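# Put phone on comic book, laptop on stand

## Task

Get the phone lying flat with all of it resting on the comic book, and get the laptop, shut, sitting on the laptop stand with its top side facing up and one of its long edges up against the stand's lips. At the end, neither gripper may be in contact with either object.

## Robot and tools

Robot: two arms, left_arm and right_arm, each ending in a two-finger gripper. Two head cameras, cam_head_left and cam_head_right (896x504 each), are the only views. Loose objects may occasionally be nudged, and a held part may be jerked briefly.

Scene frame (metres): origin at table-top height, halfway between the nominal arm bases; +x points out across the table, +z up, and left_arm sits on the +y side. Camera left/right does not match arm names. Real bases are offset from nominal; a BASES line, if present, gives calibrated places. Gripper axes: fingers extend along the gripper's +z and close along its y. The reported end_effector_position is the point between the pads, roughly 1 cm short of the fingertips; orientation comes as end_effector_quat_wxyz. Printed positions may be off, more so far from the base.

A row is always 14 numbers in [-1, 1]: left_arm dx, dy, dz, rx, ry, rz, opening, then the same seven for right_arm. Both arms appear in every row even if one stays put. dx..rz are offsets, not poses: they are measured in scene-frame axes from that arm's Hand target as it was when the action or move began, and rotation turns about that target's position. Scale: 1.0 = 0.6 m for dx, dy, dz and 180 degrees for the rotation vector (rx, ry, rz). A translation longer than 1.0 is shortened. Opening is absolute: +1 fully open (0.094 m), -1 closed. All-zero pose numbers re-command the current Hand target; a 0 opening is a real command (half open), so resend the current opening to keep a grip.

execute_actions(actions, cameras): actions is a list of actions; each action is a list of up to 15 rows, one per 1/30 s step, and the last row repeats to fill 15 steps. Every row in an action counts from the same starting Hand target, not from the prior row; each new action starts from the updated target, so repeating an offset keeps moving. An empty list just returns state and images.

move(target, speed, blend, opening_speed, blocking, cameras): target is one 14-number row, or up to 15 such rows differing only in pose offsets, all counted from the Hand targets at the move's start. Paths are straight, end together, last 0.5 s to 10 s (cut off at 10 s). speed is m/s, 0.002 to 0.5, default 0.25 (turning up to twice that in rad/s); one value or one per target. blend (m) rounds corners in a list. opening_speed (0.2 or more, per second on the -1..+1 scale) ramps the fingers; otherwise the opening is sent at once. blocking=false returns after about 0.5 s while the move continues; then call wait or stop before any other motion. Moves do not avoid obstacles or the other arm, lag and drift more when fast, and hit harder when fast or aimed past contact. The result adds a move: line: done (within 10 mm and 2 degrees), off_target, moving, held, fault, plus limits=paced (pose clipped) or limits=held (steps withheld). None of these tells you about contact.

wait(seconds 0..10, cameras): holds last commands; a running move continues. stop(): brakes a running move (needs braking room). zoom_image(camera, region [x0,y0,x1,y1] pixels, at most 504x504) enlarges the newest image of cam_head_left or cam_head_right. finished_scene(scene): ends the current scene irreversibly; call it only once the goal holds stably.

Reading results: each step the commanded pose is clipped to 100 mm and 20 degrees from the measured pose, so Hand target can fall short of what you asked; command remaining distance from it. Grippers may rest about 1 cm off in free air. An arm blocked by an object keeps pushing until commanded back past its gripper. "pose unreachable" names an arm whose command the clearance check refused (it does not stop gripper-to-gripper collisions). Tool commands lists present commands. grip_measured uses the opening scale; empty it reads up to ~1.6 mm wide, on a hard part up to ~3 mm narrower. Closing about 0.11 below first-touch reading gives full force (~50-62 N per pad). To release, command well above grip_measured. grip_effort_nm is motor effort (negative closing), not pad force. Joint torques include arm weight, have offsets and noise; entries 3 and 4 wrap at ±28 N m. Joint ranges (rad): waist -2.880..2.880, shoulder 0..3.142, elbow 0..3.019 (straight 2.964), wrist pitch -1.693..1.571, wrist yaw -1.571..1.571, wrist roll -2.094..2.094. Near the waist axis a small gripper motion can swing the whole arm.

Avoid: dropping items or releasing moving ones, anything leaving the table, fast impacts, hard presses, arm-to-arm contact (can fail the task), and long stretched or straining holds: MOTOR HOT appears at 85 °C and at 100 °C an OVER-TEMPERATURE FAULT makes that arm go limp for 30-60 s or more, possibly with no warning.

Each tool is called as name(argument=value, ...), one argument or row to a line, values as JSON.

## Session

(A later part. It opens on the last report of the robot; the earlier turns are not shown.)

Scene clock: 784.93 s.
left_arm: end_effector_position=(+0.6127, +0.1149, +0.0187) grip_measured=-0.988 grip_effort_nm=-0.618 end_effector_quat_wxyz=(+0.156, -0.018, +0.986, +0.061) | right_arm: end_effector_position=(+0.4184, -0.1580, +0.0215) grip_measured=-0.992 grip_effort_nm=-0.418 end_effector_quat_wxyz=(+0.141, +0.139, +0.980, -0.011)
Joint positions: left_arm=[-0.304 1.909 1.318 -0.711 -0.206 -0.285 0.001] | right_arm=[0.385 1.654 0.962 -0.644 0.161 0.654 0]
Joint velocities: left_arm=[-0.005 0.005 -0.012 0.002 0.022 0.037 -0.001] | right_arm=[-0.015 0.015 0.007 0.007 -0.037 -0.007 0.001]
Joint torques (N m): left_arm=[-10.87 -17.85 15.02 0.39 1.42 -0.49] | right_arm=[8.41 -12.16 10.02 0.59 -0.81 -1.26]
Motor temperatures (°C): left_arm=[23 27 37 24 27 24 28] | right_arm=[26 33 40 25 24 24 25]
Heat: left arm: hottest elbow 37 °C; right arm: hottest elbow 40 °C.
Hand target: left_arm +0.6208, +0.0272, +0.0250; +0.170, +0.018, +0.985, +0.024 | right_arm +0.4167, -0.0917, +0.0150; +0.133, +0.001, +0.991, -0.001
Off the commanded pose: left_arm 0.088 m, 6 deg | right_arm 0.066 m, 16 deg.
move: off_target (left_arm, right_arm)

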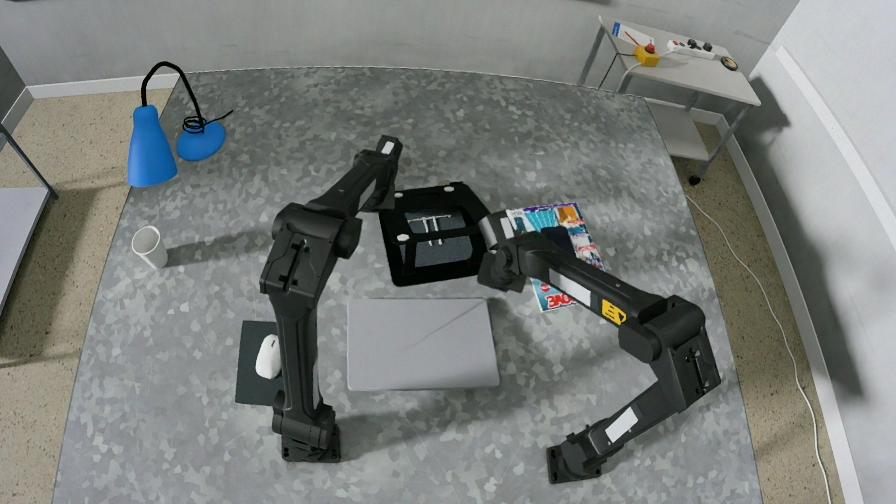

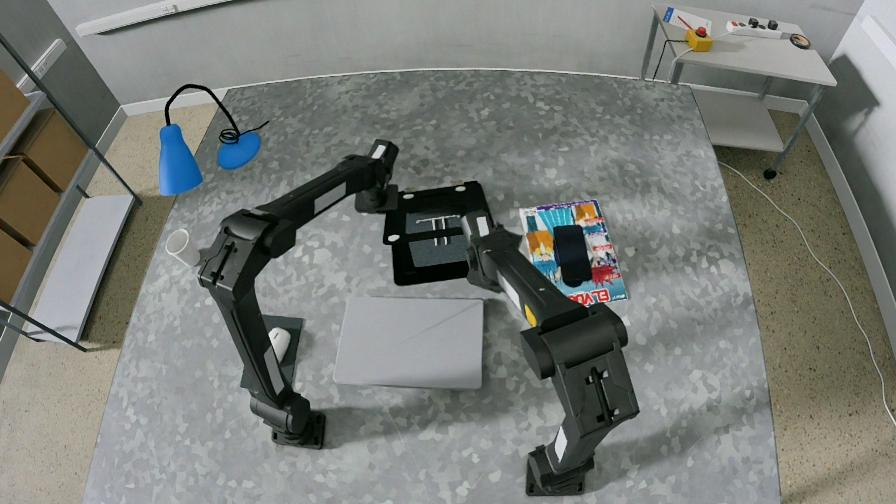

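move(
  target=[
    [0,-0.02,0,0,0,0,-1,-0.03,0.06,0,0,0,0,-1],
  ],
  speed=0.06,
)

Scene clock: 788.67 s.
left_arm: end_effector_position=(+0.6225, +0.1153, +0.0217) grip_measured=-0.989 grip_effort_nm=-0.593 end_effector_quat_wxyz=(+0.165, -0.026, +0.984, +0.067) | right_arm: end_effector_position=(+0.4025, -0.1346, +0.0210) grip_measured=-0.992 grip_effort_nm=-0.422 end_effector_quat_wxyz=(+0.140, +0.181, +0.973, -0.017)
Joint positions: left_arm=[-0.304 1.921 1.342 -0.711 -0.224 -0.296 0.001] | right_arm=[0.457 1.654 0.962 -0.672 0.196 0.809 0]
Joint velocities: left_arm=[-0.005 -0.024 -0.017 -0.002 -0.037 -0.037 0.001] | right_arm=[-0.005 -0.005 -0.012 0.002 -0.022 -0.022 0]
Joint torques (N m): left_arm=[-11.69 -18.37 14.12 0.21 1.91 -0.52] | right_arm=[9.93 -11.63 10.44 0.98 -1.09 -1.73]
Motor temperatures (°C): left_arm=[23 27 37 24 28 24 28] | right_arm=[27 33 40 25 24 25 25]
Heat: left arm: hottest elbow 37 °C; right arm: hottest elbow 40 °C.
Hand target: left_arm +0.6207, +0.0156, +0.0248; +0.170, +0.018, +0.985, +0.024 | right_arm +0.3990, -0.0555, +0.0145; +0.133, +0.008, +0.991, -0.002
Off the commanded pose: left_arm 0.100 m, 7 deg; position clipped | right_arm 0.079 m, 21 deg; orientation clipped.
move: off_target (left_arm, right_arm); limits=paced

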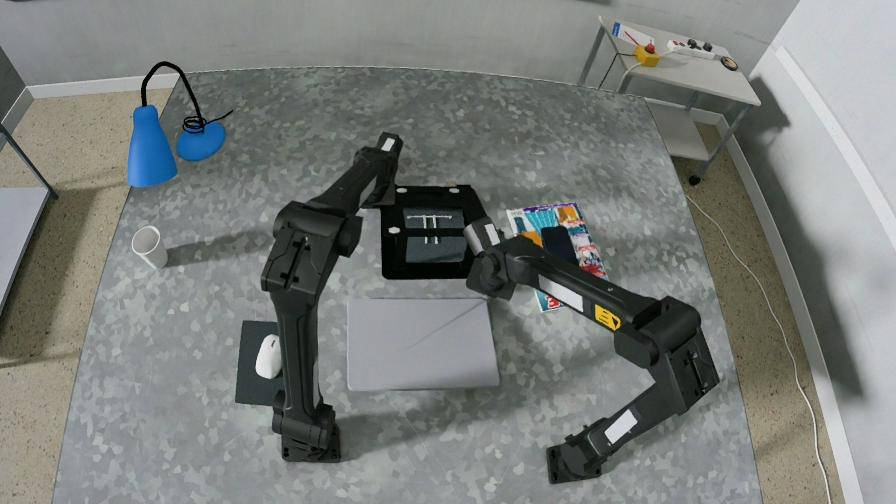

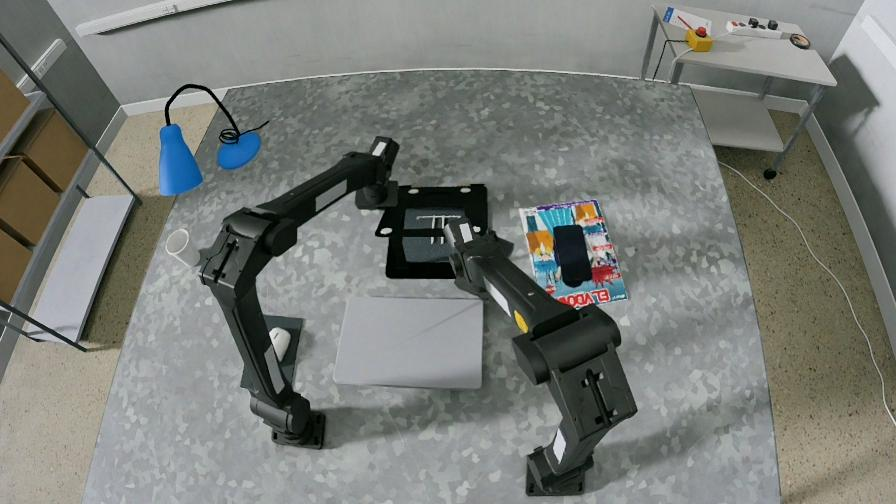

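move(
  target=[
    [0,0.24,0,0,0,0,-1,0,-0.2,0,0,0,0,-1],
    [-0.1,0.4,0.3,0,0,0,-1,-0.2,-0.35,0.2,0,0,0,-1],
  ],
  speed=0.12,
)

Scene clock: 794.67 s.
left_arm: end_effector_position=(+0.5472, +0.2507, +0.1673) grip_measured=-0.989 grip_effort_nm=-0.593 end_effector_quat_wxyz=(+0.132, +0.020, +0.991, +0.025) | right_arm: end_effector_position=(+0.2839, -0.2576, +0.1404) grip_measured=-0.992 grip_effort_nm=-0.418 end_effector_quat_wxyz=(+0.141, +0.006, +0.990, +0.000)
Joint positions: left_arm=[-0.026 1.553 1.272 -1.023 -0.043 0.049 0.001] | right_arm=[0.198 1.03 0.728 -0.992 0.057 0.207 0]
Joint velocities: left_arm=[-0.005 0.005 -0.002 -0.007 -0.022 -0.037 0] | right_arm=[-0.005 0.005 -0.007 -0.012 0.037 -0.037 0]
Joint torques (N m): left_arm=[-0.91 -18.14 16.42 0.43 0.05 0.07] | right_arm=[-0.26 -7.94 7.43 0.2 -0.01 0.11]
Motor temperatures (°C): left_arm=[23 27 37 24 28 24 28] | right_arm=[27 33 41 25 24 25 25]
Heat: left arm: hottest elbow 37 °C; right arm: hottest elbow 41 °C.
Hand target: left_arm +0.5660, +0.2566, +0.2047; +0.168, +0.018, +0.985, +0.025 | right_arm +0.2775, -0.2628, +0.1376; +0.135, +0.008, +0.991, -0.001
Off the commanded pose: left_arm 0.040 m, 4 deg | right_arm 0.011 m, 1 deg.
move: off_target (left_arm, right_arm)

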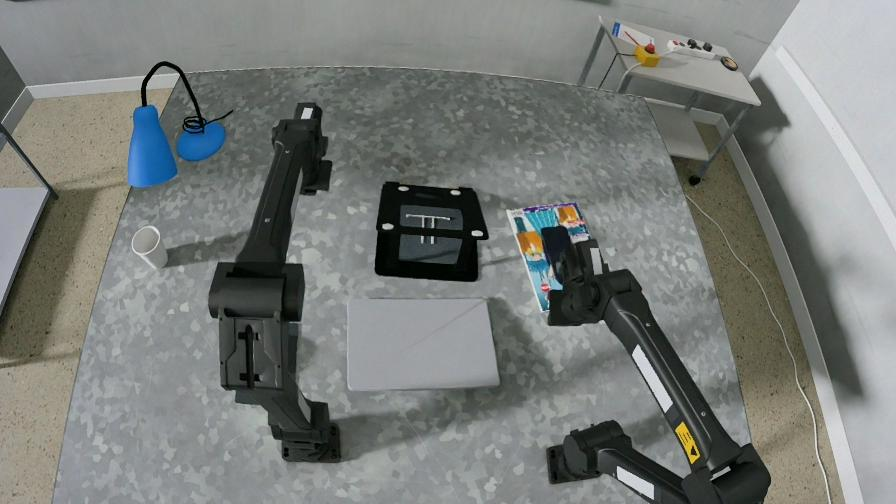

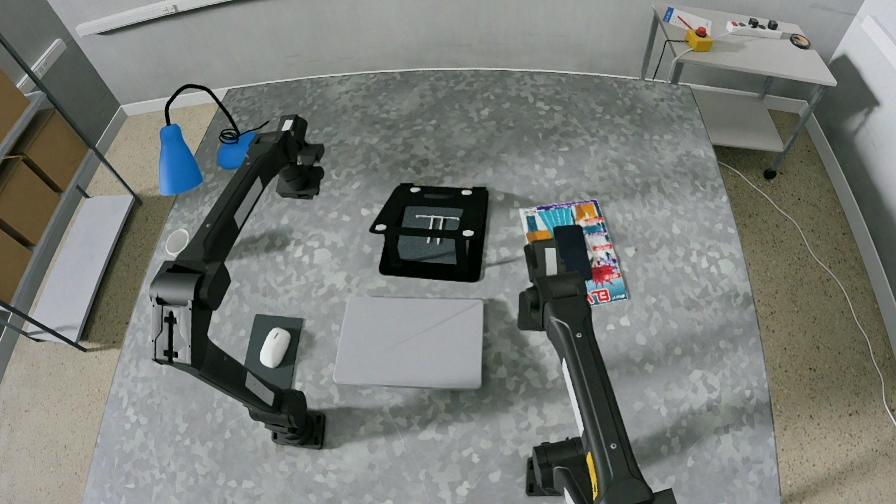

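move(
  target=[
    [-0.5,0.0,-0.1,0,-0.1667,0,-1,-0.046,0.05,0,0,-0.1667,0,-1],
    [-0.527,0,-0.24,0,-0.1667,0,-1,-0.046,0.071,-0.13,0,-0.1667,0,-1],
  ],
  speed=0.18,
  blend=0.02,
)

Scene clock: 816.83 s.
left_arm: end_effector_position=(+0.2514, +0.2584, +0.0674) grip_measured=-0.989 grip_effort_nm=-0.593 end_effector_quat_wxyz=(+0.420, +0.012, +0.907, +0.023) | right_arm: end_effector_position=(+0.2510, -0.2220, +0.0658) grip_measured=-0.992 grip_effort_nm=-0.422 end_effector_quat_wxyz=(+0.388, +0.006, +0.922, -0.003)
Joint positions: left_arm=[0.095 0.082 0.075 -0.696 0.063 0.121 0.001] | right_arm=[0.526 0.829 0.234 -0.257 0.38 0.4 0]
Joint velocities: left_arm=[-0.015 -0.024 -0.002 -0.007 -0.007 -0.007 0] | right_arm=[-0.005 0.005 -0.027 0.007 -0.037 -0.081 -0.001]
Joint torques (N m): left_arm=[-0.09 0.62 11.17 1.35 0.14 0.05] | right_arm=[1.14 -1.55 7.16 1.7 0.3 0.21]
Motor temperatures (°C): left_arm=[23 28 41 24 27 24 28] | right_arm=[27 33 40 25 24 24 25]
Heat: left arm: hottest elbow 41 °C; right arm: hottest elbow 40 °C.
Hand target: left_arm +0.2490, +0.2609, +0.0632; +0.417, +0.010, +0.908, +0.025 | right_arm +0.2488, -0.2206, +0.0597; +0.386, +0.005, +0.923, -0.003
Off the commanded pose: left_arm 0.007 m, 1 deg | right_arm 0.006 m, 0 deg.
move: done

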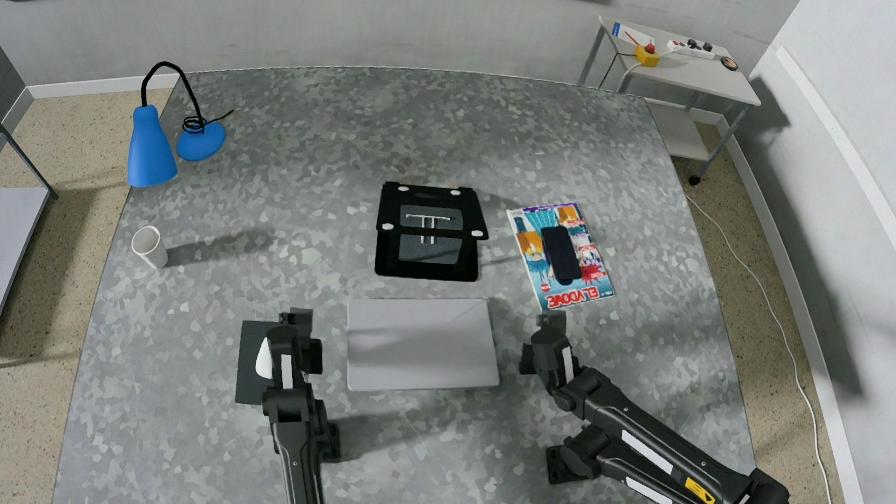

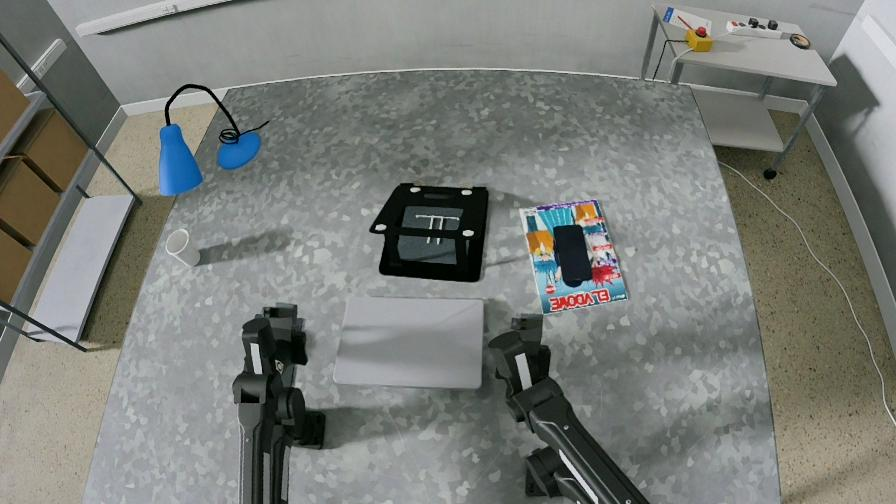

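move(
  target=[
    [0.017,-0.02,-0.03,0,0.0833,0,-1,0.017,0.02,-0.03,0,0.0833,0,-1],
    [0.017,-0.02,-0.078,0,0.0833,0,-1,0.017,0.02,-0.075,0,0.0833,0,-1],
  ],
  speed=0.1,
)

Scene clock: 822.40 s.
left_arm: end_effector_position=(+0.2520, +0.2515, +0.0132) grip_measured=-0.989 grip_effort_nm=-0.598 end_effector_quat_wxyz=(+0.289, +0.010, +0.957, +0.027) | right_arm: end_effector_position=(+0.2492, -0.2104, +0.0134) grip_measured=-0.992 grip_effort_nm=-0.422 end_effector_quat_wxyz=(+0.260, -0.004, +0.965, -0.002)
Joint positions: left_arm=[-0.016 0.6 0.101 -0.483 -0.039 0.046 0.001] | right_arm=[0.486 1.112 0.319 -0.305 0.242 0.425 0]
Joint velocities: left_arm=[-0.005 0.005 -0.002 -0.007 -0.007 0.037 0] | right_arm=[-0.005 -0.015 -0.007 -0.002 -0.051 0.051 0]
Joint torques (N m): left_arm=[-2.2 0.67 11.02 1.84 -0.17 -0.13] | right_arm=[-0.32 -3.37 8.09 1.32 0.1 0.2]
Motor temperatures (°C): left_arm=[23 28 40 24 27 24 28] | right_arm=[27 33 40 25 24 24 25]
Heat: left arm: hottest elbow 40 °C; right arm: hottest elbow 40 °C.
Hand target: left_arm +0.2578, +0.2489, +0.0163; +0.295, +0.013, +0.955, +0.026 | right_arm +0.2592, -0.2089, +0.0143; +0.262, +0.005, +0.965, -0.001
Off the commanded pose: left_arm 0.008 m, 1 deg | right_arm 0.010 m, 1 deg.
move: done

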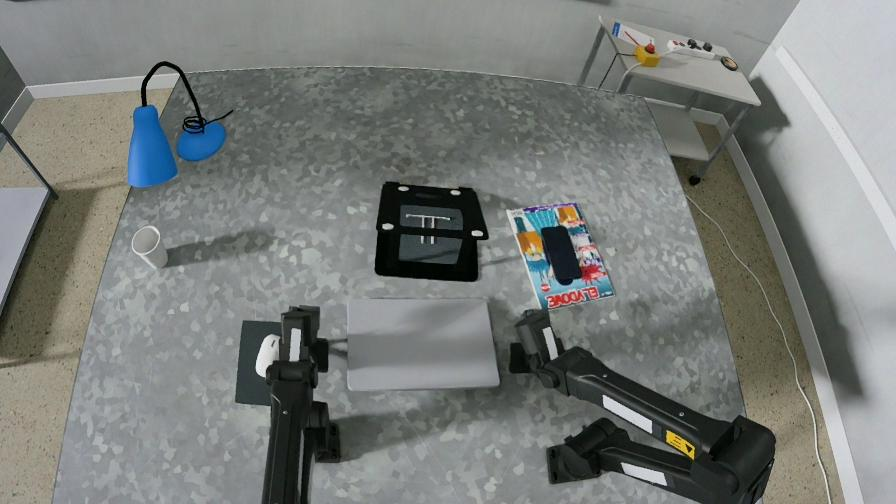

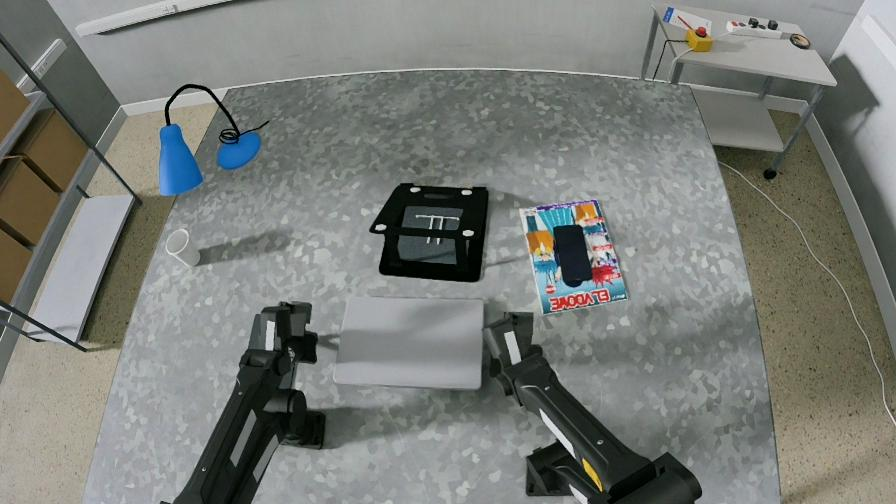

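move(
  target=[
    [-0.01,-0.1,0.003,-0.018,0.024,0,-1,-0.01,0.1,0.003,0,0,0,-1],
    [-0.01,-0.16,0.003,-0.018,0.024,0,-1,-0.01,0.16,0.003,0,0,0,-1],
  ],
  speed=0.05,
)

Scene clock: 829.37 s.
left_arm: end_effector_position=(+0.2449, +0.1858, +0.0118) grip_measured=-0.989 grip_effort_nm=-0.589 end_effector_quat_wxyz=(+0.266, +0.013, +0.963, +0.044) | right_arm: end_effector_position=(+0.2441, -0.1598, +0.0123) grip_measured=-0.993 grip_effort_nm=-0.379 end_effector_quat_wxyz=(+0.263, +0.005, +0.964, -0.047)
Joint positions: left_arm=[-0.54 0.767 0.164 -0.522 -0.325 -0.41 0.001] | right_arm=[0.731 1.251 0.42 -0.39 0.421 0.671 0]
Joint velocities: left_arm=[0.005 -0.015 -0.017 0.017 -0.037 -0.007 0] | right_arm=[-0.015 -0.005 -0.012 -0.002 -0.066 -0.007 -0.001]
Joint torques (N m): left_arm=[-5.83 0.73 13.48 1.43 2.09 -0.8] | right_arm=[4.78 -3.43 10.88 1.2 -1.47 0.74]
Motor temperatures (°C): left_arm=[23 27 39 24 27 24 28] | right_arm=[27 33 40 25 24 24 25]
Heat: left arm: hottest elbow 39 °C; right arm: hottest elbow 40 °C.
Hand target: left_arm +0.2510, +0.1528, +0.0184; +0.261, +0.006, +0.965, -0.003 | right_arm +0.2540, -0.1128, +0.0146; +0.260, +0.006, +0.966, -0.002
Off the commanded pose: left_arm 0.034 m, 5 deg | right_arm 0.048 m, 5 deg.
move: off_target (left_arm, right_arm)

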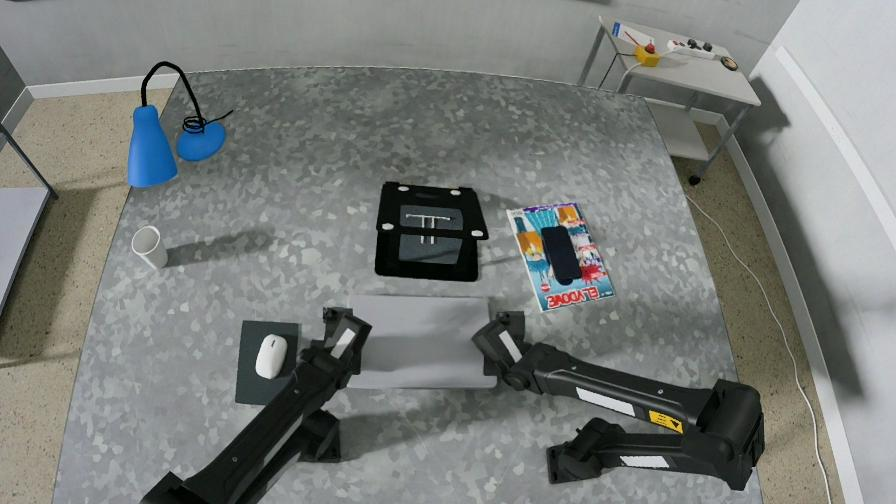

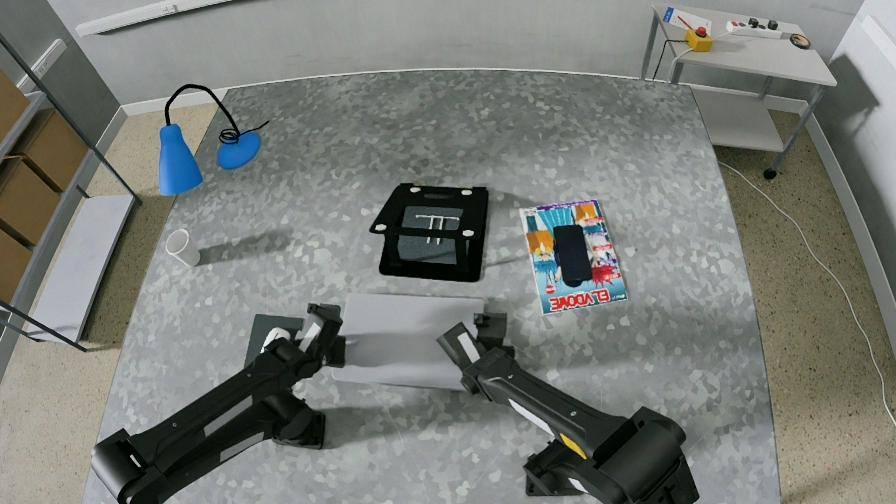

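move(
  target=[
    [0,-0.06,0.0,0,0,0,-1,0,0.05,0.0,0,0,0,-1],
    [0,-0.06,0.1,0,0,0,-1,0,0.05,0.1,0,0,0,-1],
  ],
  speed=0.04,
)

Scene clock: 835.40 s.
left_arm: end_effector_position=(+0.2228, +0.1644, +0.0344) grip_measured=-0.989 grip_effort_nm=-0.579 end_effector_quat_wxyz=(+0.218, +0.009, +0.974, +0.060) | right_arm: end_effector_position=(+0.2329, -0.1411, +0.0426) grip_measured=-0.993 grip_effort_nm=-0.369 end_effector_quat_wxyz=(+0.232, +0.011, +0.970, -0.068)
Joint positions: left_arm=[-0.721 0.769 0.27 -0.795 -0.368 -0.623 0.001] | right_arm=[0.808 1.222 0.532 -0.65 0.434 0.785 0]
Joint velocities: left_arm=[-0.005 -0.005 0.022 0.012 -0.051 -0.051 0] | right_arm=[-0.015 -0.005 -0.017 -0.007 -0.037 0.037 0]
Joint torques (N m): left_arm=[-5.01 -2.84 18.89 1.58 1.13 -0.24] | right_arm=[4.19 -8.29 13.48 1.32 -1.09 0.33]
Motor temperatures (°C): left_arm=[23 27 40 24 30 24 28] | right_arm=[27 33 41 25 26 24 25]
Heat: left arm: hottest elbow 40 °C; right arm: hottest elbow 41 °C.
Hand target: left_arm +0.2516, +0.1162, +0.0781; +0.261, +0.006, +0.965, -0.004 | right_arm +0.2541, -0.0821, +0.0742; +0.260, +0.006, +0.966, -0.002
Off the commanded pose: left_arm 0.071 m, 9 deg | right_arm 0.070 m, 8 deg.
move: off_target (left_arm, right_arm)

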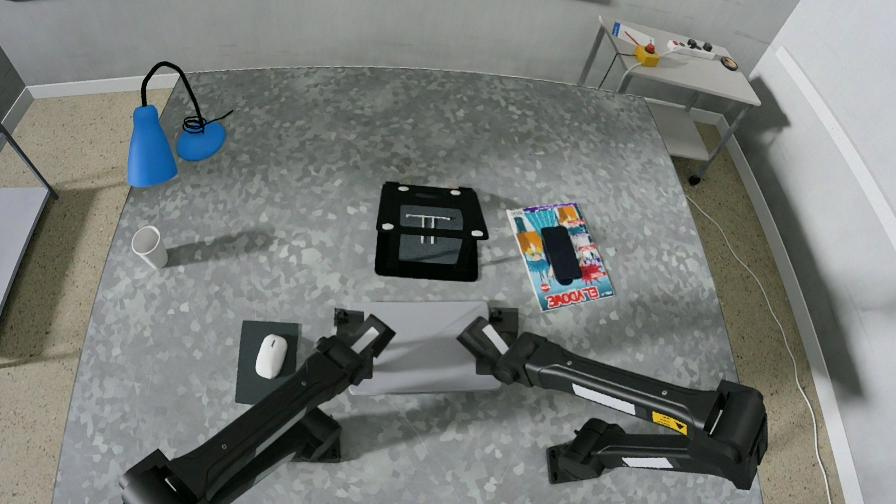

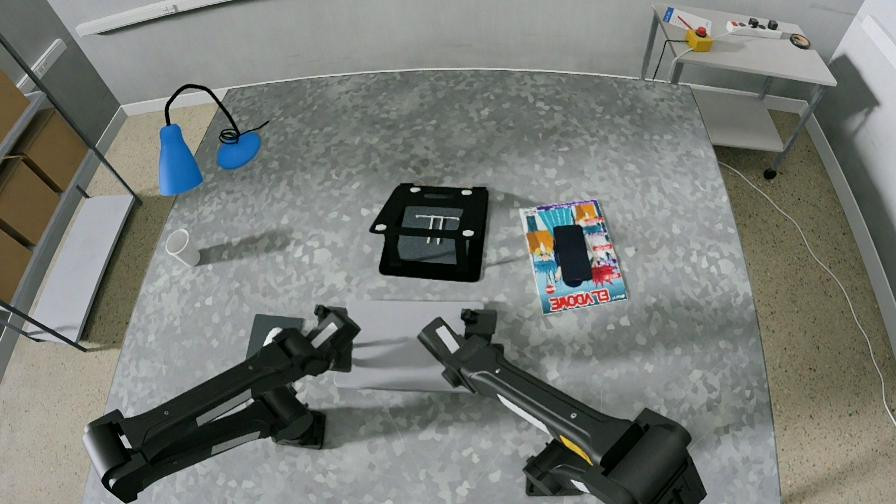

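move(
  target=[
    [0,0.07,0.06,0,0,0,-1,0,-0.07,0.06,0,0,0,-1],
    [0,0.22,0.0,-0.1,0,0,-1,0,-0.21,0.0,0.1,0,0,-1],
    [0,0.22,-0.1,-0.1,0,0,-1,0,-0.21,-0.1,0.1,0,0,-1],
  ],
  speed=0.1,
)

Scene clock: 851.17 s.
left_arm: end_effector_position=(+0.2523, +0.2484, +0.0220) grip_measured=-0.989 grip_effort_nm=-0.579 end_effector_quat_wxyz=(+0.254, -0.034, +0.955, -0.151) | right_arm: end_effector_position=(+0.2556, -0.2046, +0.0242) grip_measured=-0.993 grip_effort_nm=-0.379 end_effector_quat_wxyz=(+0.264, +0.042, +0.951, +0.153)
Joint positions: left_arm=[0.346 0.766 0.183 -0.575 0.449 0.209 0.001] | right_arm=[0.298 1.041 0.266 -0.183 -0.104 0.424 0]
Joint velocities: left_arm=[-0.005 -0.015 -0.002 0.002 -0.037 -0.037 0] | right_arm=[0.005 -0.005 -0.007 -0.017 -0.007 -0.022 -0.001]
Joint torques (N m): left_arm=[-0.79 -0.44 8.57 1.73 0.28 0.03] | right_arm=[-0.38 -3.66 6.06 1.62 -0.08 0.06]
Motor temperatures (°C): left_arm=[23 26 42 24 29 24 28] | right_arm=[27 33 43 25 26 24 25]
Heat: left arm: hottest elbow 42 °C; right arm: hottest elbow 43 °C.
Hand target: left_arm +0.2513, +0.2488, +0.0179; +0.254, -0.035, +0.955, -0.151 | right_arm +0.2536, -0.2090, +0.0170; +0.260, +0.045, +0.953, +0.150
Off the commanded pose: left_arm 0.004 m, 1 deg | right_arm 0.011 m, 1 deg.
move: off_target (right_arm)

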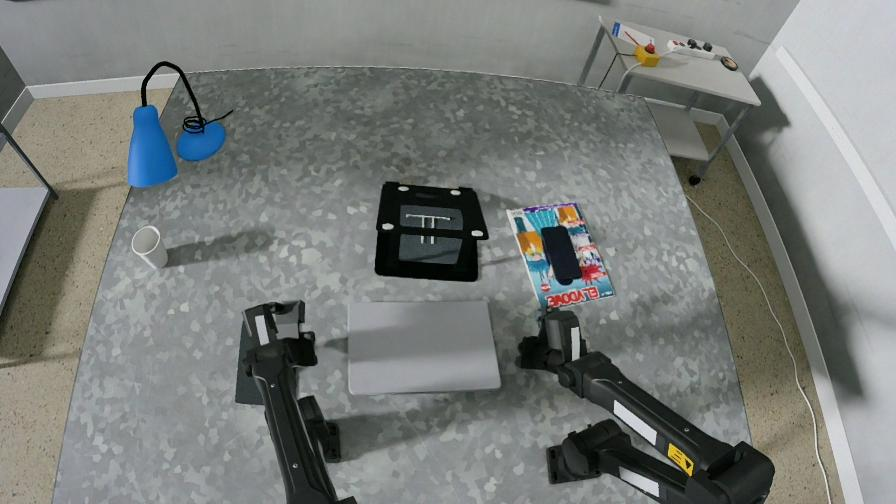

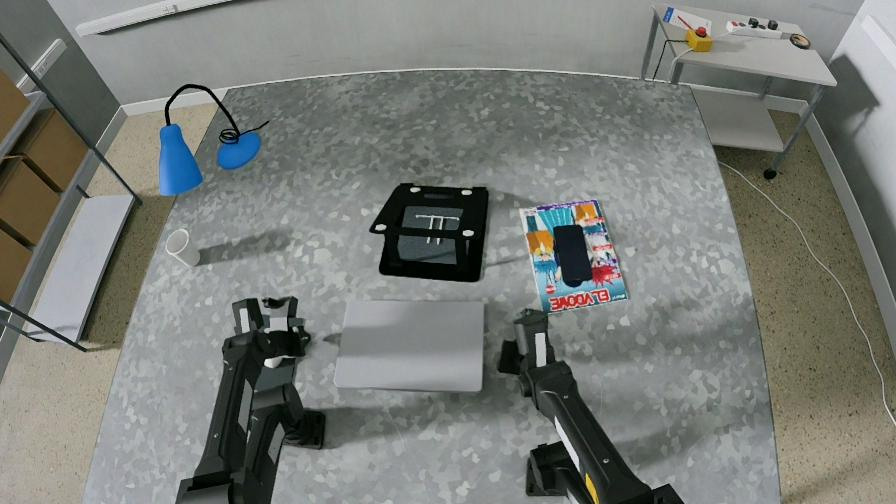

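move(
  target=[
    [0,-0.1,-0.003,0,0,0,-1,0,0.1,-0.003,0,0,0,-1],
    [0,-0.23,-0.003,0,0,0,-1,0,0.23,-0.003,0,0,0,-1],
  ],
  speed=0.06,
)

Scene clock: 858.03 s.
left_arm: end_effector_position=(+0.2501, +0.1738, +0.0152) grip_measured=-0.989 grip_effort_nm=-0.579 end_effector_quat_wxyz=(+0.274, -0.070, +0.957, -0.066) | right_arm: end_effector_position=(+0.2432, -0.1457, +0.0129) grip_measured=-0.994 grip_effort_nm=-0.335 end_effector_quat_wxyz=(+0.282, +0.056, +0.955, +0.079)
Joint positions: left_arm=[-0.429 0.69 0.135 -0.457 -0.127 -0.51 0.001] | right_arm=[0.682 1.179 0.327 -0.176 0.257 0.734 0]
Joint velocities: left_arm=[-0.005 0.005 -0.002 0.007 0.022 0.051 0.001] | right_arm=[-0.015 -0.015 -0.022 -0.002 -0.022 -0.037 -0.001]
Joint torques (N m): left_arm=[-11.05 0.32 12 2.7 4.65 -0.79] | right_arm=[7.36 0.15 12.79 1.77 -2.92 0.93]
Motor temperatures (°C): left_arm=[23 26 41 24 33 24 28] | right_arm=[27 32 43 25 27 24 25]
Heat: left arm: hottest elbow 41 °C; right arm: hottest elbow 43 °C.
Hand target: left_arm +0.2507, +0.1110, +0.0174; +0.257, -0.036, +0.953, -0.154 | right_arm +0.2547, -0.0707, +0.0133; +0.258, +0.045, +0.954, +0.149
Off the commanded pose: left_arm 0.063 m, 11 deg | right_arm 0.075 m, 9 deg.
move: off_target (left_arm, right_arm)

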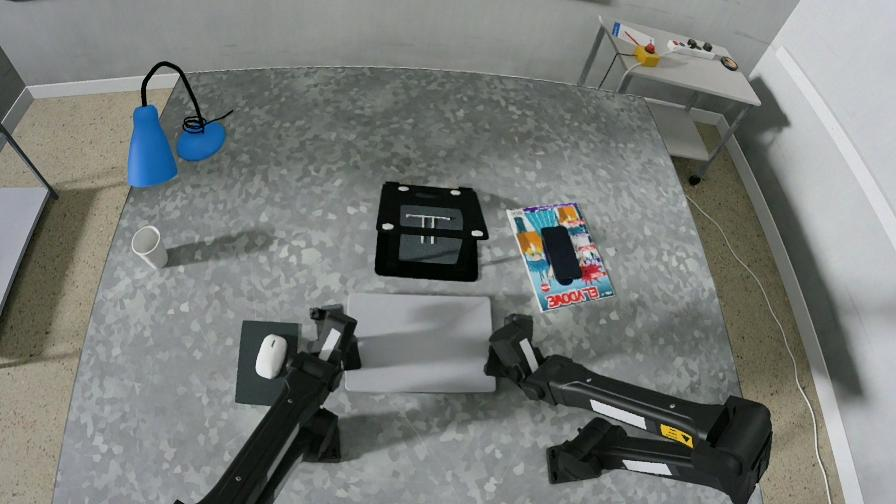

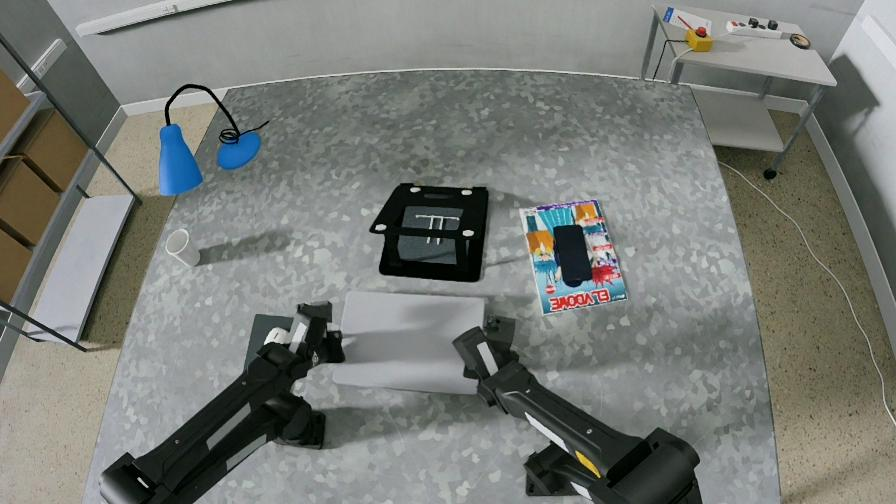

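move(
  target=[
    [0,-0.03,0.05,0,0,0,-1,0,0.03,0.05,0,0,0,-1],
  ],
  speed=0.04,
)

Scene clock: 862.20 s.
left_arm: end_effector_position=(+0.2364, +0.1699, +0.0133) grip_measured=-0.989 grip_effort_nm=-0.584 end_effector_quat_wxyz=(+0.249, -0.065, +0.965, -0.048) | right_arm: end_effector_position=(+0.2374, -0.1511, +0.0142) grip_measured=-0.994 grip_effort_nm=-0.325 end_effector_quat_wxyz=(+0.254, +0.067, +0.964, +0.046)
Joint positions: left_arm=[-0.504 0.687 0.152 -0.549 -0.171 -0.568 0.001] | right_arm=[0.694 1.179 0.37 -0.315 0.281 0.774 0]
Joint velocities: left_arm=[0.005 0.005 0.012 -0.002 -0.022 0.037 0] | right_arm=[0.005 -0.005 -0.002 0.002 -0.081 -0.095 0]
Joint torques (N m): left_arm=[-11.05 -1.67 17.32 2.18 4.8 -0.78] | right_arm=[8.47 -5.25 13.97 2.02 -3.37 0.8]
Motor temperatures (°C): left_arm=[23 26 41 24 40 24 28] | right_arm=[27 32 44 25 31 24 25]
Heat: left arm: hottest elbow 41 °C; right arm: hottest elbow 44 °C.
Hand target: left_arm +0.2508, +0.0928, +0.0471; +0.257, -0.036, +0.953, -0.154 | right_arm +0.2543, -0.0563, +0.0420; +0.258, +0.045, +0.954, +0.149
Off the commanded pose: left_arm 0.085 m, 13 deg | right_arm 0.104 m, 12 deg; position clipped.
move: off_target (left_arm, right_arm); limits=paced

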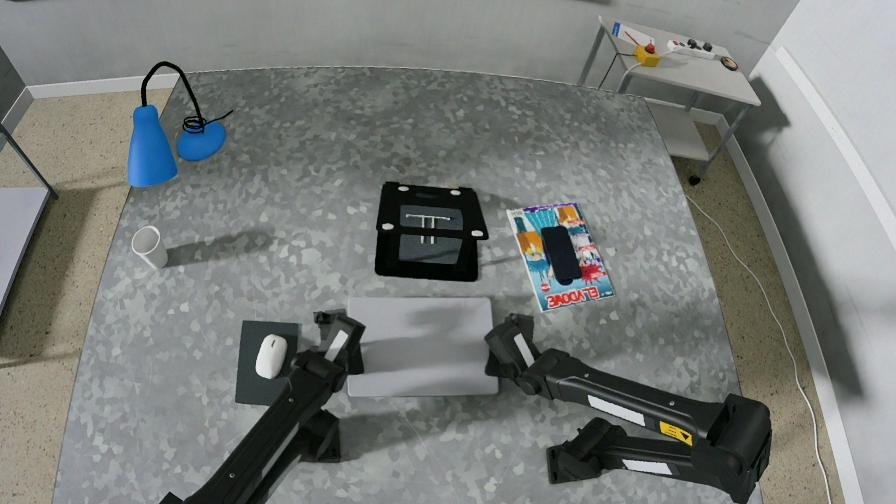

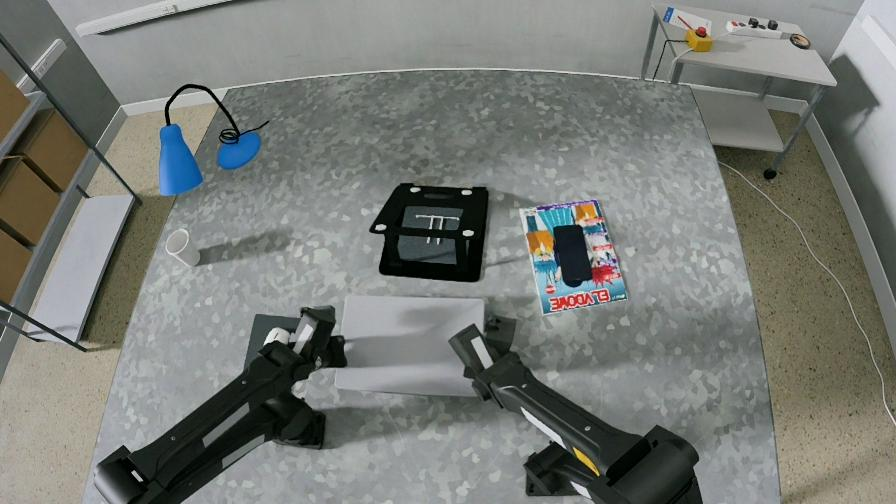

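move(
  target=[
    [0.02,-0.01,0.06,0,0,0,-1,0.02,0.0,0.06,0,0,0,-1],
  ],
  speed=0.04,
)

Scene clock: 865.47 s.
left_arm: end_effector_position=(+0.2233, +0.1621, +0.0172) grip_measured=-0.989 grip_effort_nm=-0.584 end_effector_quat_wxyz=(+0.213, -0.048, +0.974, -0.058) | right_arm: end_effector_position=(+0.2199, -0.1542, +0.0182) grip_measured=-0.994 grip_effort_nm=-0.330 end_effector_quat_wxyz=(+0.222, +0.050, +0.973, +0.048)
Joint positions: left_arm=[-0.524 0.667 0.181 -0.654 -0.119 -0.567 0.001] | right_arm=[0.694 1.12 0.37 -0.421 0.228 0.754 0]
Joint velocities: left_arm=[0.015 -0.015 0.012 -0.002 -0.051 0.007 -0.002] | right_arm=[-0.015 0.005 0.002 -0.002 0.095 -0.081 -0.002]
Joint torques (N m): left_arm=[-7.82 -2.02 21.55 2.35 3.35 -0.64] | right_arm=[4.6 -7.3 15.01 2.5 -2.49 0.54]
Motor temperatures (°C): left_arm=[23 26 41 24 45 24 28] | right_arm=[27 32 45 25 33 24 25]
Heat: left arm: hottest wrist yaw 45 °C; right arm: hottest elbow 45 °C.
Hand target: left_arm +0.2601, +0.0920, +0.0781; +0.257, -0.036, +0.953, -0.154 | right_arm +0.2575, -0.0750, +0.0666; +0.258, +0.045, +0.954, +0.149
Off the commanded pose: left_arm 0.108 m, 12 deg; position clipped | right_arm 0.124 m, 13 deg; position clipped.
move: off_target (left_arm, right_arm); limits=paced

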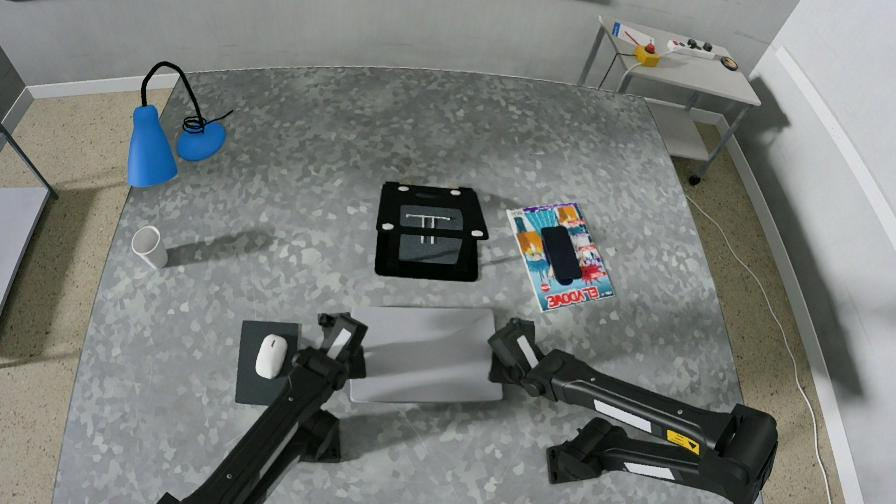

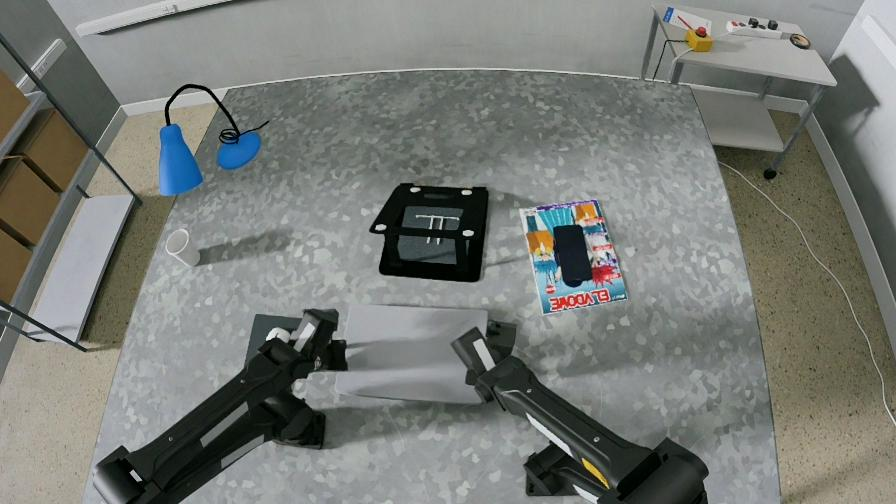

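execute_actions(
  actions=[],
)

Scene clock: 874.10 s.
left_arm: end_effector_position=(+0.2233, +0.1621, +0.0172) grip_measured=-0.989 grip_effort_nm=-0.579 end_effector_quat_wxyz=(+0.213, -0.048, +0.974, -0.058) | right_arm: end_effector_position=(+0.2199, -0.1542, +0.0182) grip_measured=-0.994 grip_effort_nm=-0.325 end_effector_quat_wxyz=(+0.222, +0.050, +0.973, +0.048)
Joint positions: left_arm=[-0.524 0.667 0.181 -0.654 -0.119 -0.568 0.001] | right_arm=[0.694 1.12 0.37 -0.421 0.228 0.754 0]
Joint velocities: left_arm=[-0.005 -0.015 0.007 -0.012 -0.007 -0.007 0.001] | right_arm=[-0.015 0.015 0.007 -0.012 0.007 -0.007 0]
Joint torques (N m): left_arm=[-7.82 -1.73 21.39 2.4 3.31 -0.67] | right_arm=[4.6 -7.3 15.02 2.51 -2.48 0.54]
Motor temperatures (°C): left_arm=[23 26 45 24 47 24 28] | right_arm=[27 32 48 25 35 24 25]
Heat: left arm: hottest wrist yaw 47 °C; right arm: hottest elbow 48 °C.
Hand target: left_arm +0.2601, +0.0920, +0.0781; +0.257, -0.036, +0.953, -0.154 | right_arm +0.2575, -0.0750, +0.0666; +0.258, +0.045, +0.954, +0.149
Tool commands: left_gripper/opening=-1.0 right_gripper/opening=-1.0
Off the commanded pose: left_arm 0.108 m, 12 deg; position clipped | right_arm 0.124 m, 13 deg; position clipped.

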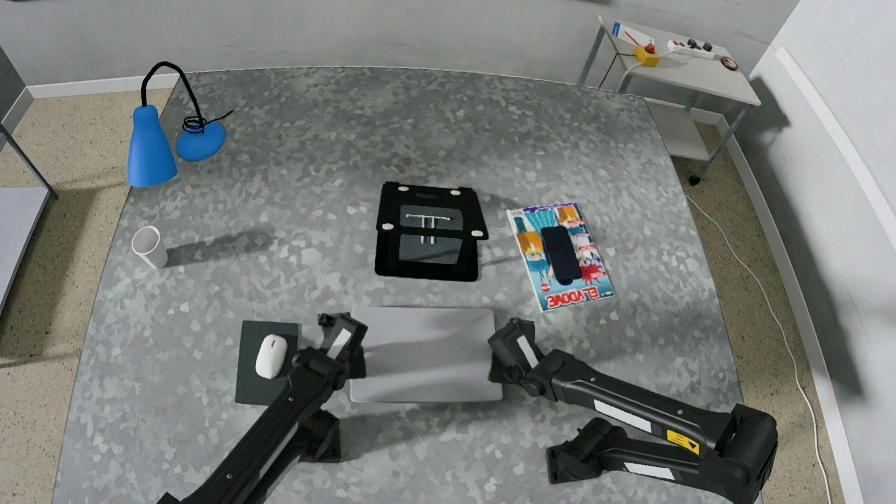

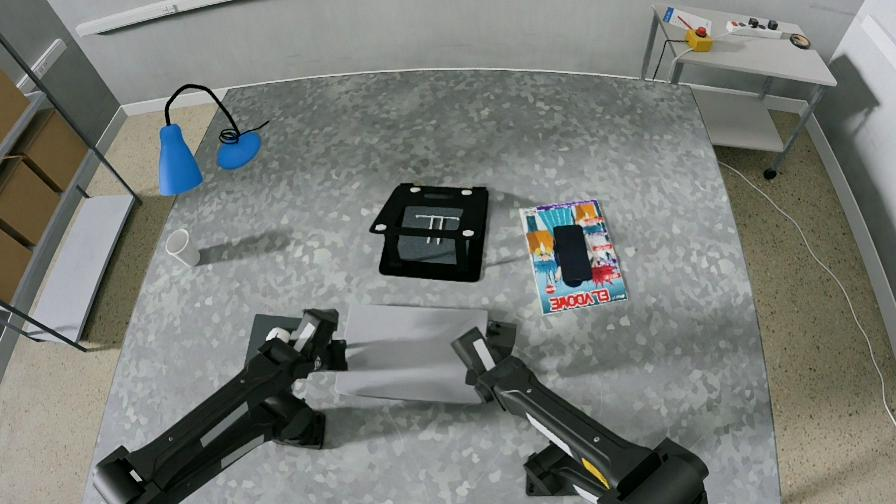

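zoom_image(
  camera="cam_head_left",
  region=[350, 160, 510, 290],
)

zoom_image(
  camera="cam_head_right",
  region=[350, 160, 510, 290],
)

zoom_image(
  camera="cam_head_left",
  region=[300, 280, 560, 440],
)

zoom_image(
  camera="cam_head_right",
  region=[300, 280, 560, 440],
)

Scaled by 3.150.

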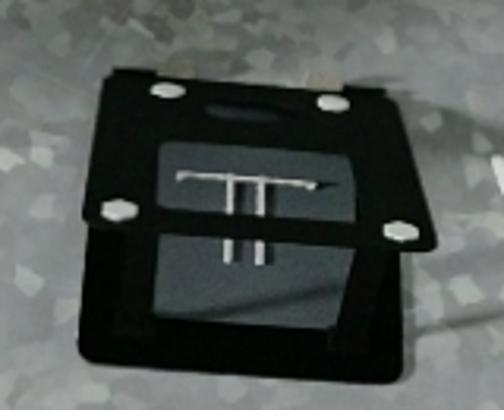

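Scaled by 3.150.

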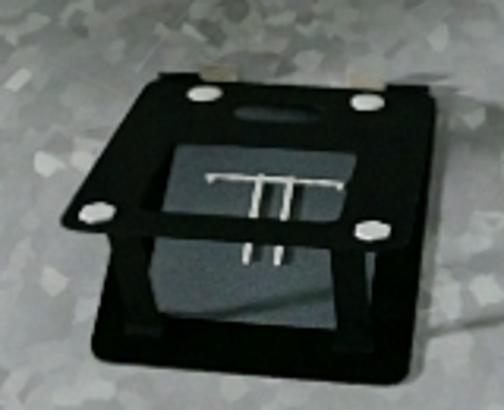

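Scaled by 1.938.

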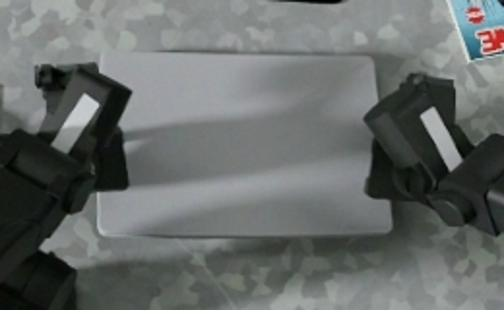

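Scaled by 1.938.

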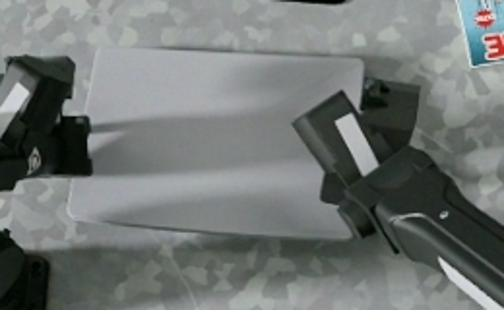

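move(
  target=[
    [-0.058,0.167,-0.083,0,0,0,-1,-0.054,-0.183,-0.065,0,0,0,-1],
    [-0.058,0.213,-0.05,0,0,0,-1,-0.054,-0.233,-0.04,0,0,0,-1],
    [0.07,0.213,-0.04,0,0,0,-1,0.07,-0.233,-0.03,0,0,0,-1],
  ],
  speed=0.12,
  cameras=["cam_head_left"],
)

Scene clock: 911.73 s.
left_arm: end_effector_position=(+0.2707, +0.2187, +0.0288) grip_measured=-0.989 grip_effort_nm=-0.589 end_effector_quat_wxyz=(+0.223, -0.045, +0.961, -0.155) | right_arm: end_effector_position=(+0.2711, -0.2190, +0.0330) grip_measured=-0.994 grip_effort_nm=-0.359 end_effector_quat_wxyz=(+0.237, +0.045, +0.960, +0.145)
Joint positions: left_arm=[0.12 0.827 0.236 -0.545 0.347 -0.021 0.001] | right_arm=[0.215 1.074 0.346 -0.297 -0.149 0.356 0]
Joint velocities: left_arm=[-0.015 -0.005 0.002 0.007 -0.022 -0.066 0] | right_arm=[0.005 0.015 0.007 -0.007 -0.022 0.037 0]
Joint torques (N m): left_arm=[-2.08 -1.73 15.6 1.73 -0.01 -0.09] | right_arm=[-0.21 -4.6 10.73 1.51 -0.12 0.07]
Motor temperatures (°C): left_arm=[23 25 52 24 52 24 28] | right_arm=[27 32 55 25 38 24 25]
Heat: left arm: hottest elbow 52 °C; right arm: hottest elbow 55 °C.
Hand target: left_arm +0.3027, +0.2195, +0.0538; +0.255, -0.035, +0.954, -0.152 | right_arm +0.2983, -0.2161, +0.0499; +0.261, +0.045, +0.953, +0.150
Off the commanded pose: left_arm 0.040 m, 4 deg | right_arm 0.033 m, 3 deg.
move: off_target (left_arm, right_arm)
Images, in order (width x height): cam_head_left 896x504.

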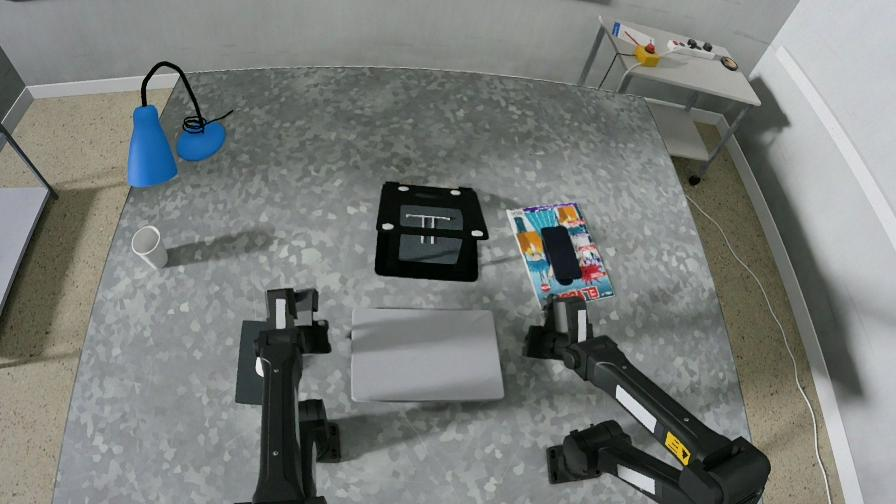

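move(
  target=[
    [0.05,0,-0.02,0,0,0,-1,0.055,0,-0.025,0,0,0,-1],
    [0.05,-0.117,-0.028,0,0,0,-1,0.055,0.117,-0.035,0,0,0,-1],
  ],
  speed=0.1,
  cameras=["cam_head_left"],
)

Scene clock: 923.37 s.
left_arm: end_effector_position=(+0.3049, +0.1585, +0.0188) grip_measured=-0.989 grip_effort_nm=-0.584 end_effector_quat_wxyz=(+0.230, -0.041, +0.961, -0.145) | right_arm: end_effector_position=(+0.3086, -0.1603, +0.0154) grip_measured=-0.994 grip_effort_nm=-0.364 end_effector_quat_wxyz=(+0.241, +0.046, +0.959, +0.140)
Joint positions: left_arm=[-0.226 1.016 0.271 -0.298 0.167 -0.328 0.001] | right_arm=[0.4 1.312 0.446 -0.141 -0.038 0.513 0]
Joint velocities: left_arm=[-0.005 0.005 0.002 -0.012 0.007 -0.007 0] | right_arm=[0.015 0.005 -0.002 -0.007 0.007 -0.037 0]
Joint torques (N m): left_arm=[-2.08 -3.84 13.53 1.84 -0.07 -0.06] | right_arm=[1.26 -7.12 9.78 1.54 0.11 0.2]
Motor temperatures (°C): left_arm=[23 25 48 24 44 24 28] | right_arm=[27 32 54 25 34 24 25]
Heat: left arm: hottest elbow 48 °C; right arm: hottest elbow 54 °C.
Hand target: left_arm +0.3316, +0.1489, +0.0376; +0.256, -0.036, +0.954, -0.153 | right_arm +0.3319, -0.1464, +0.0279; +0.260, +0.045, +0.953, +0.150
Off the commanded pose: left_arm 0.034 m, 3 deg | right_arm 0.030 m, 3 deg.
move: off_target (left_arm, right_arm)
Images, in order (width x height): cam_head_left 896x504.

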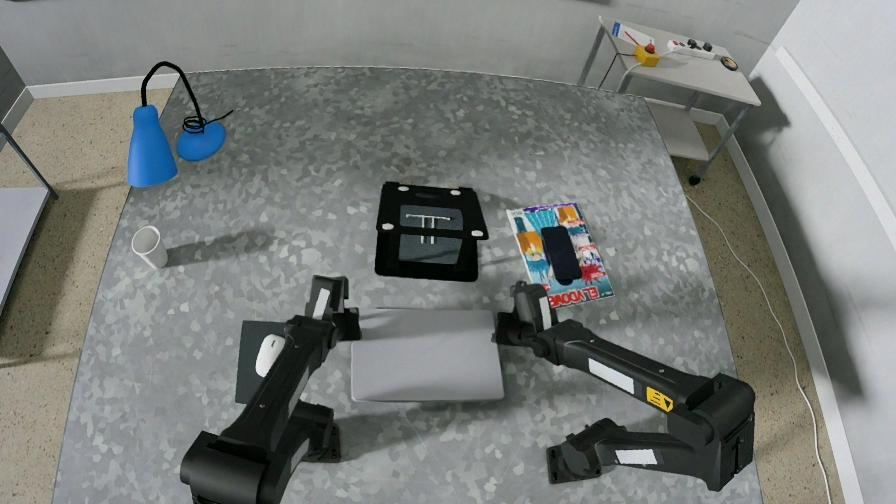

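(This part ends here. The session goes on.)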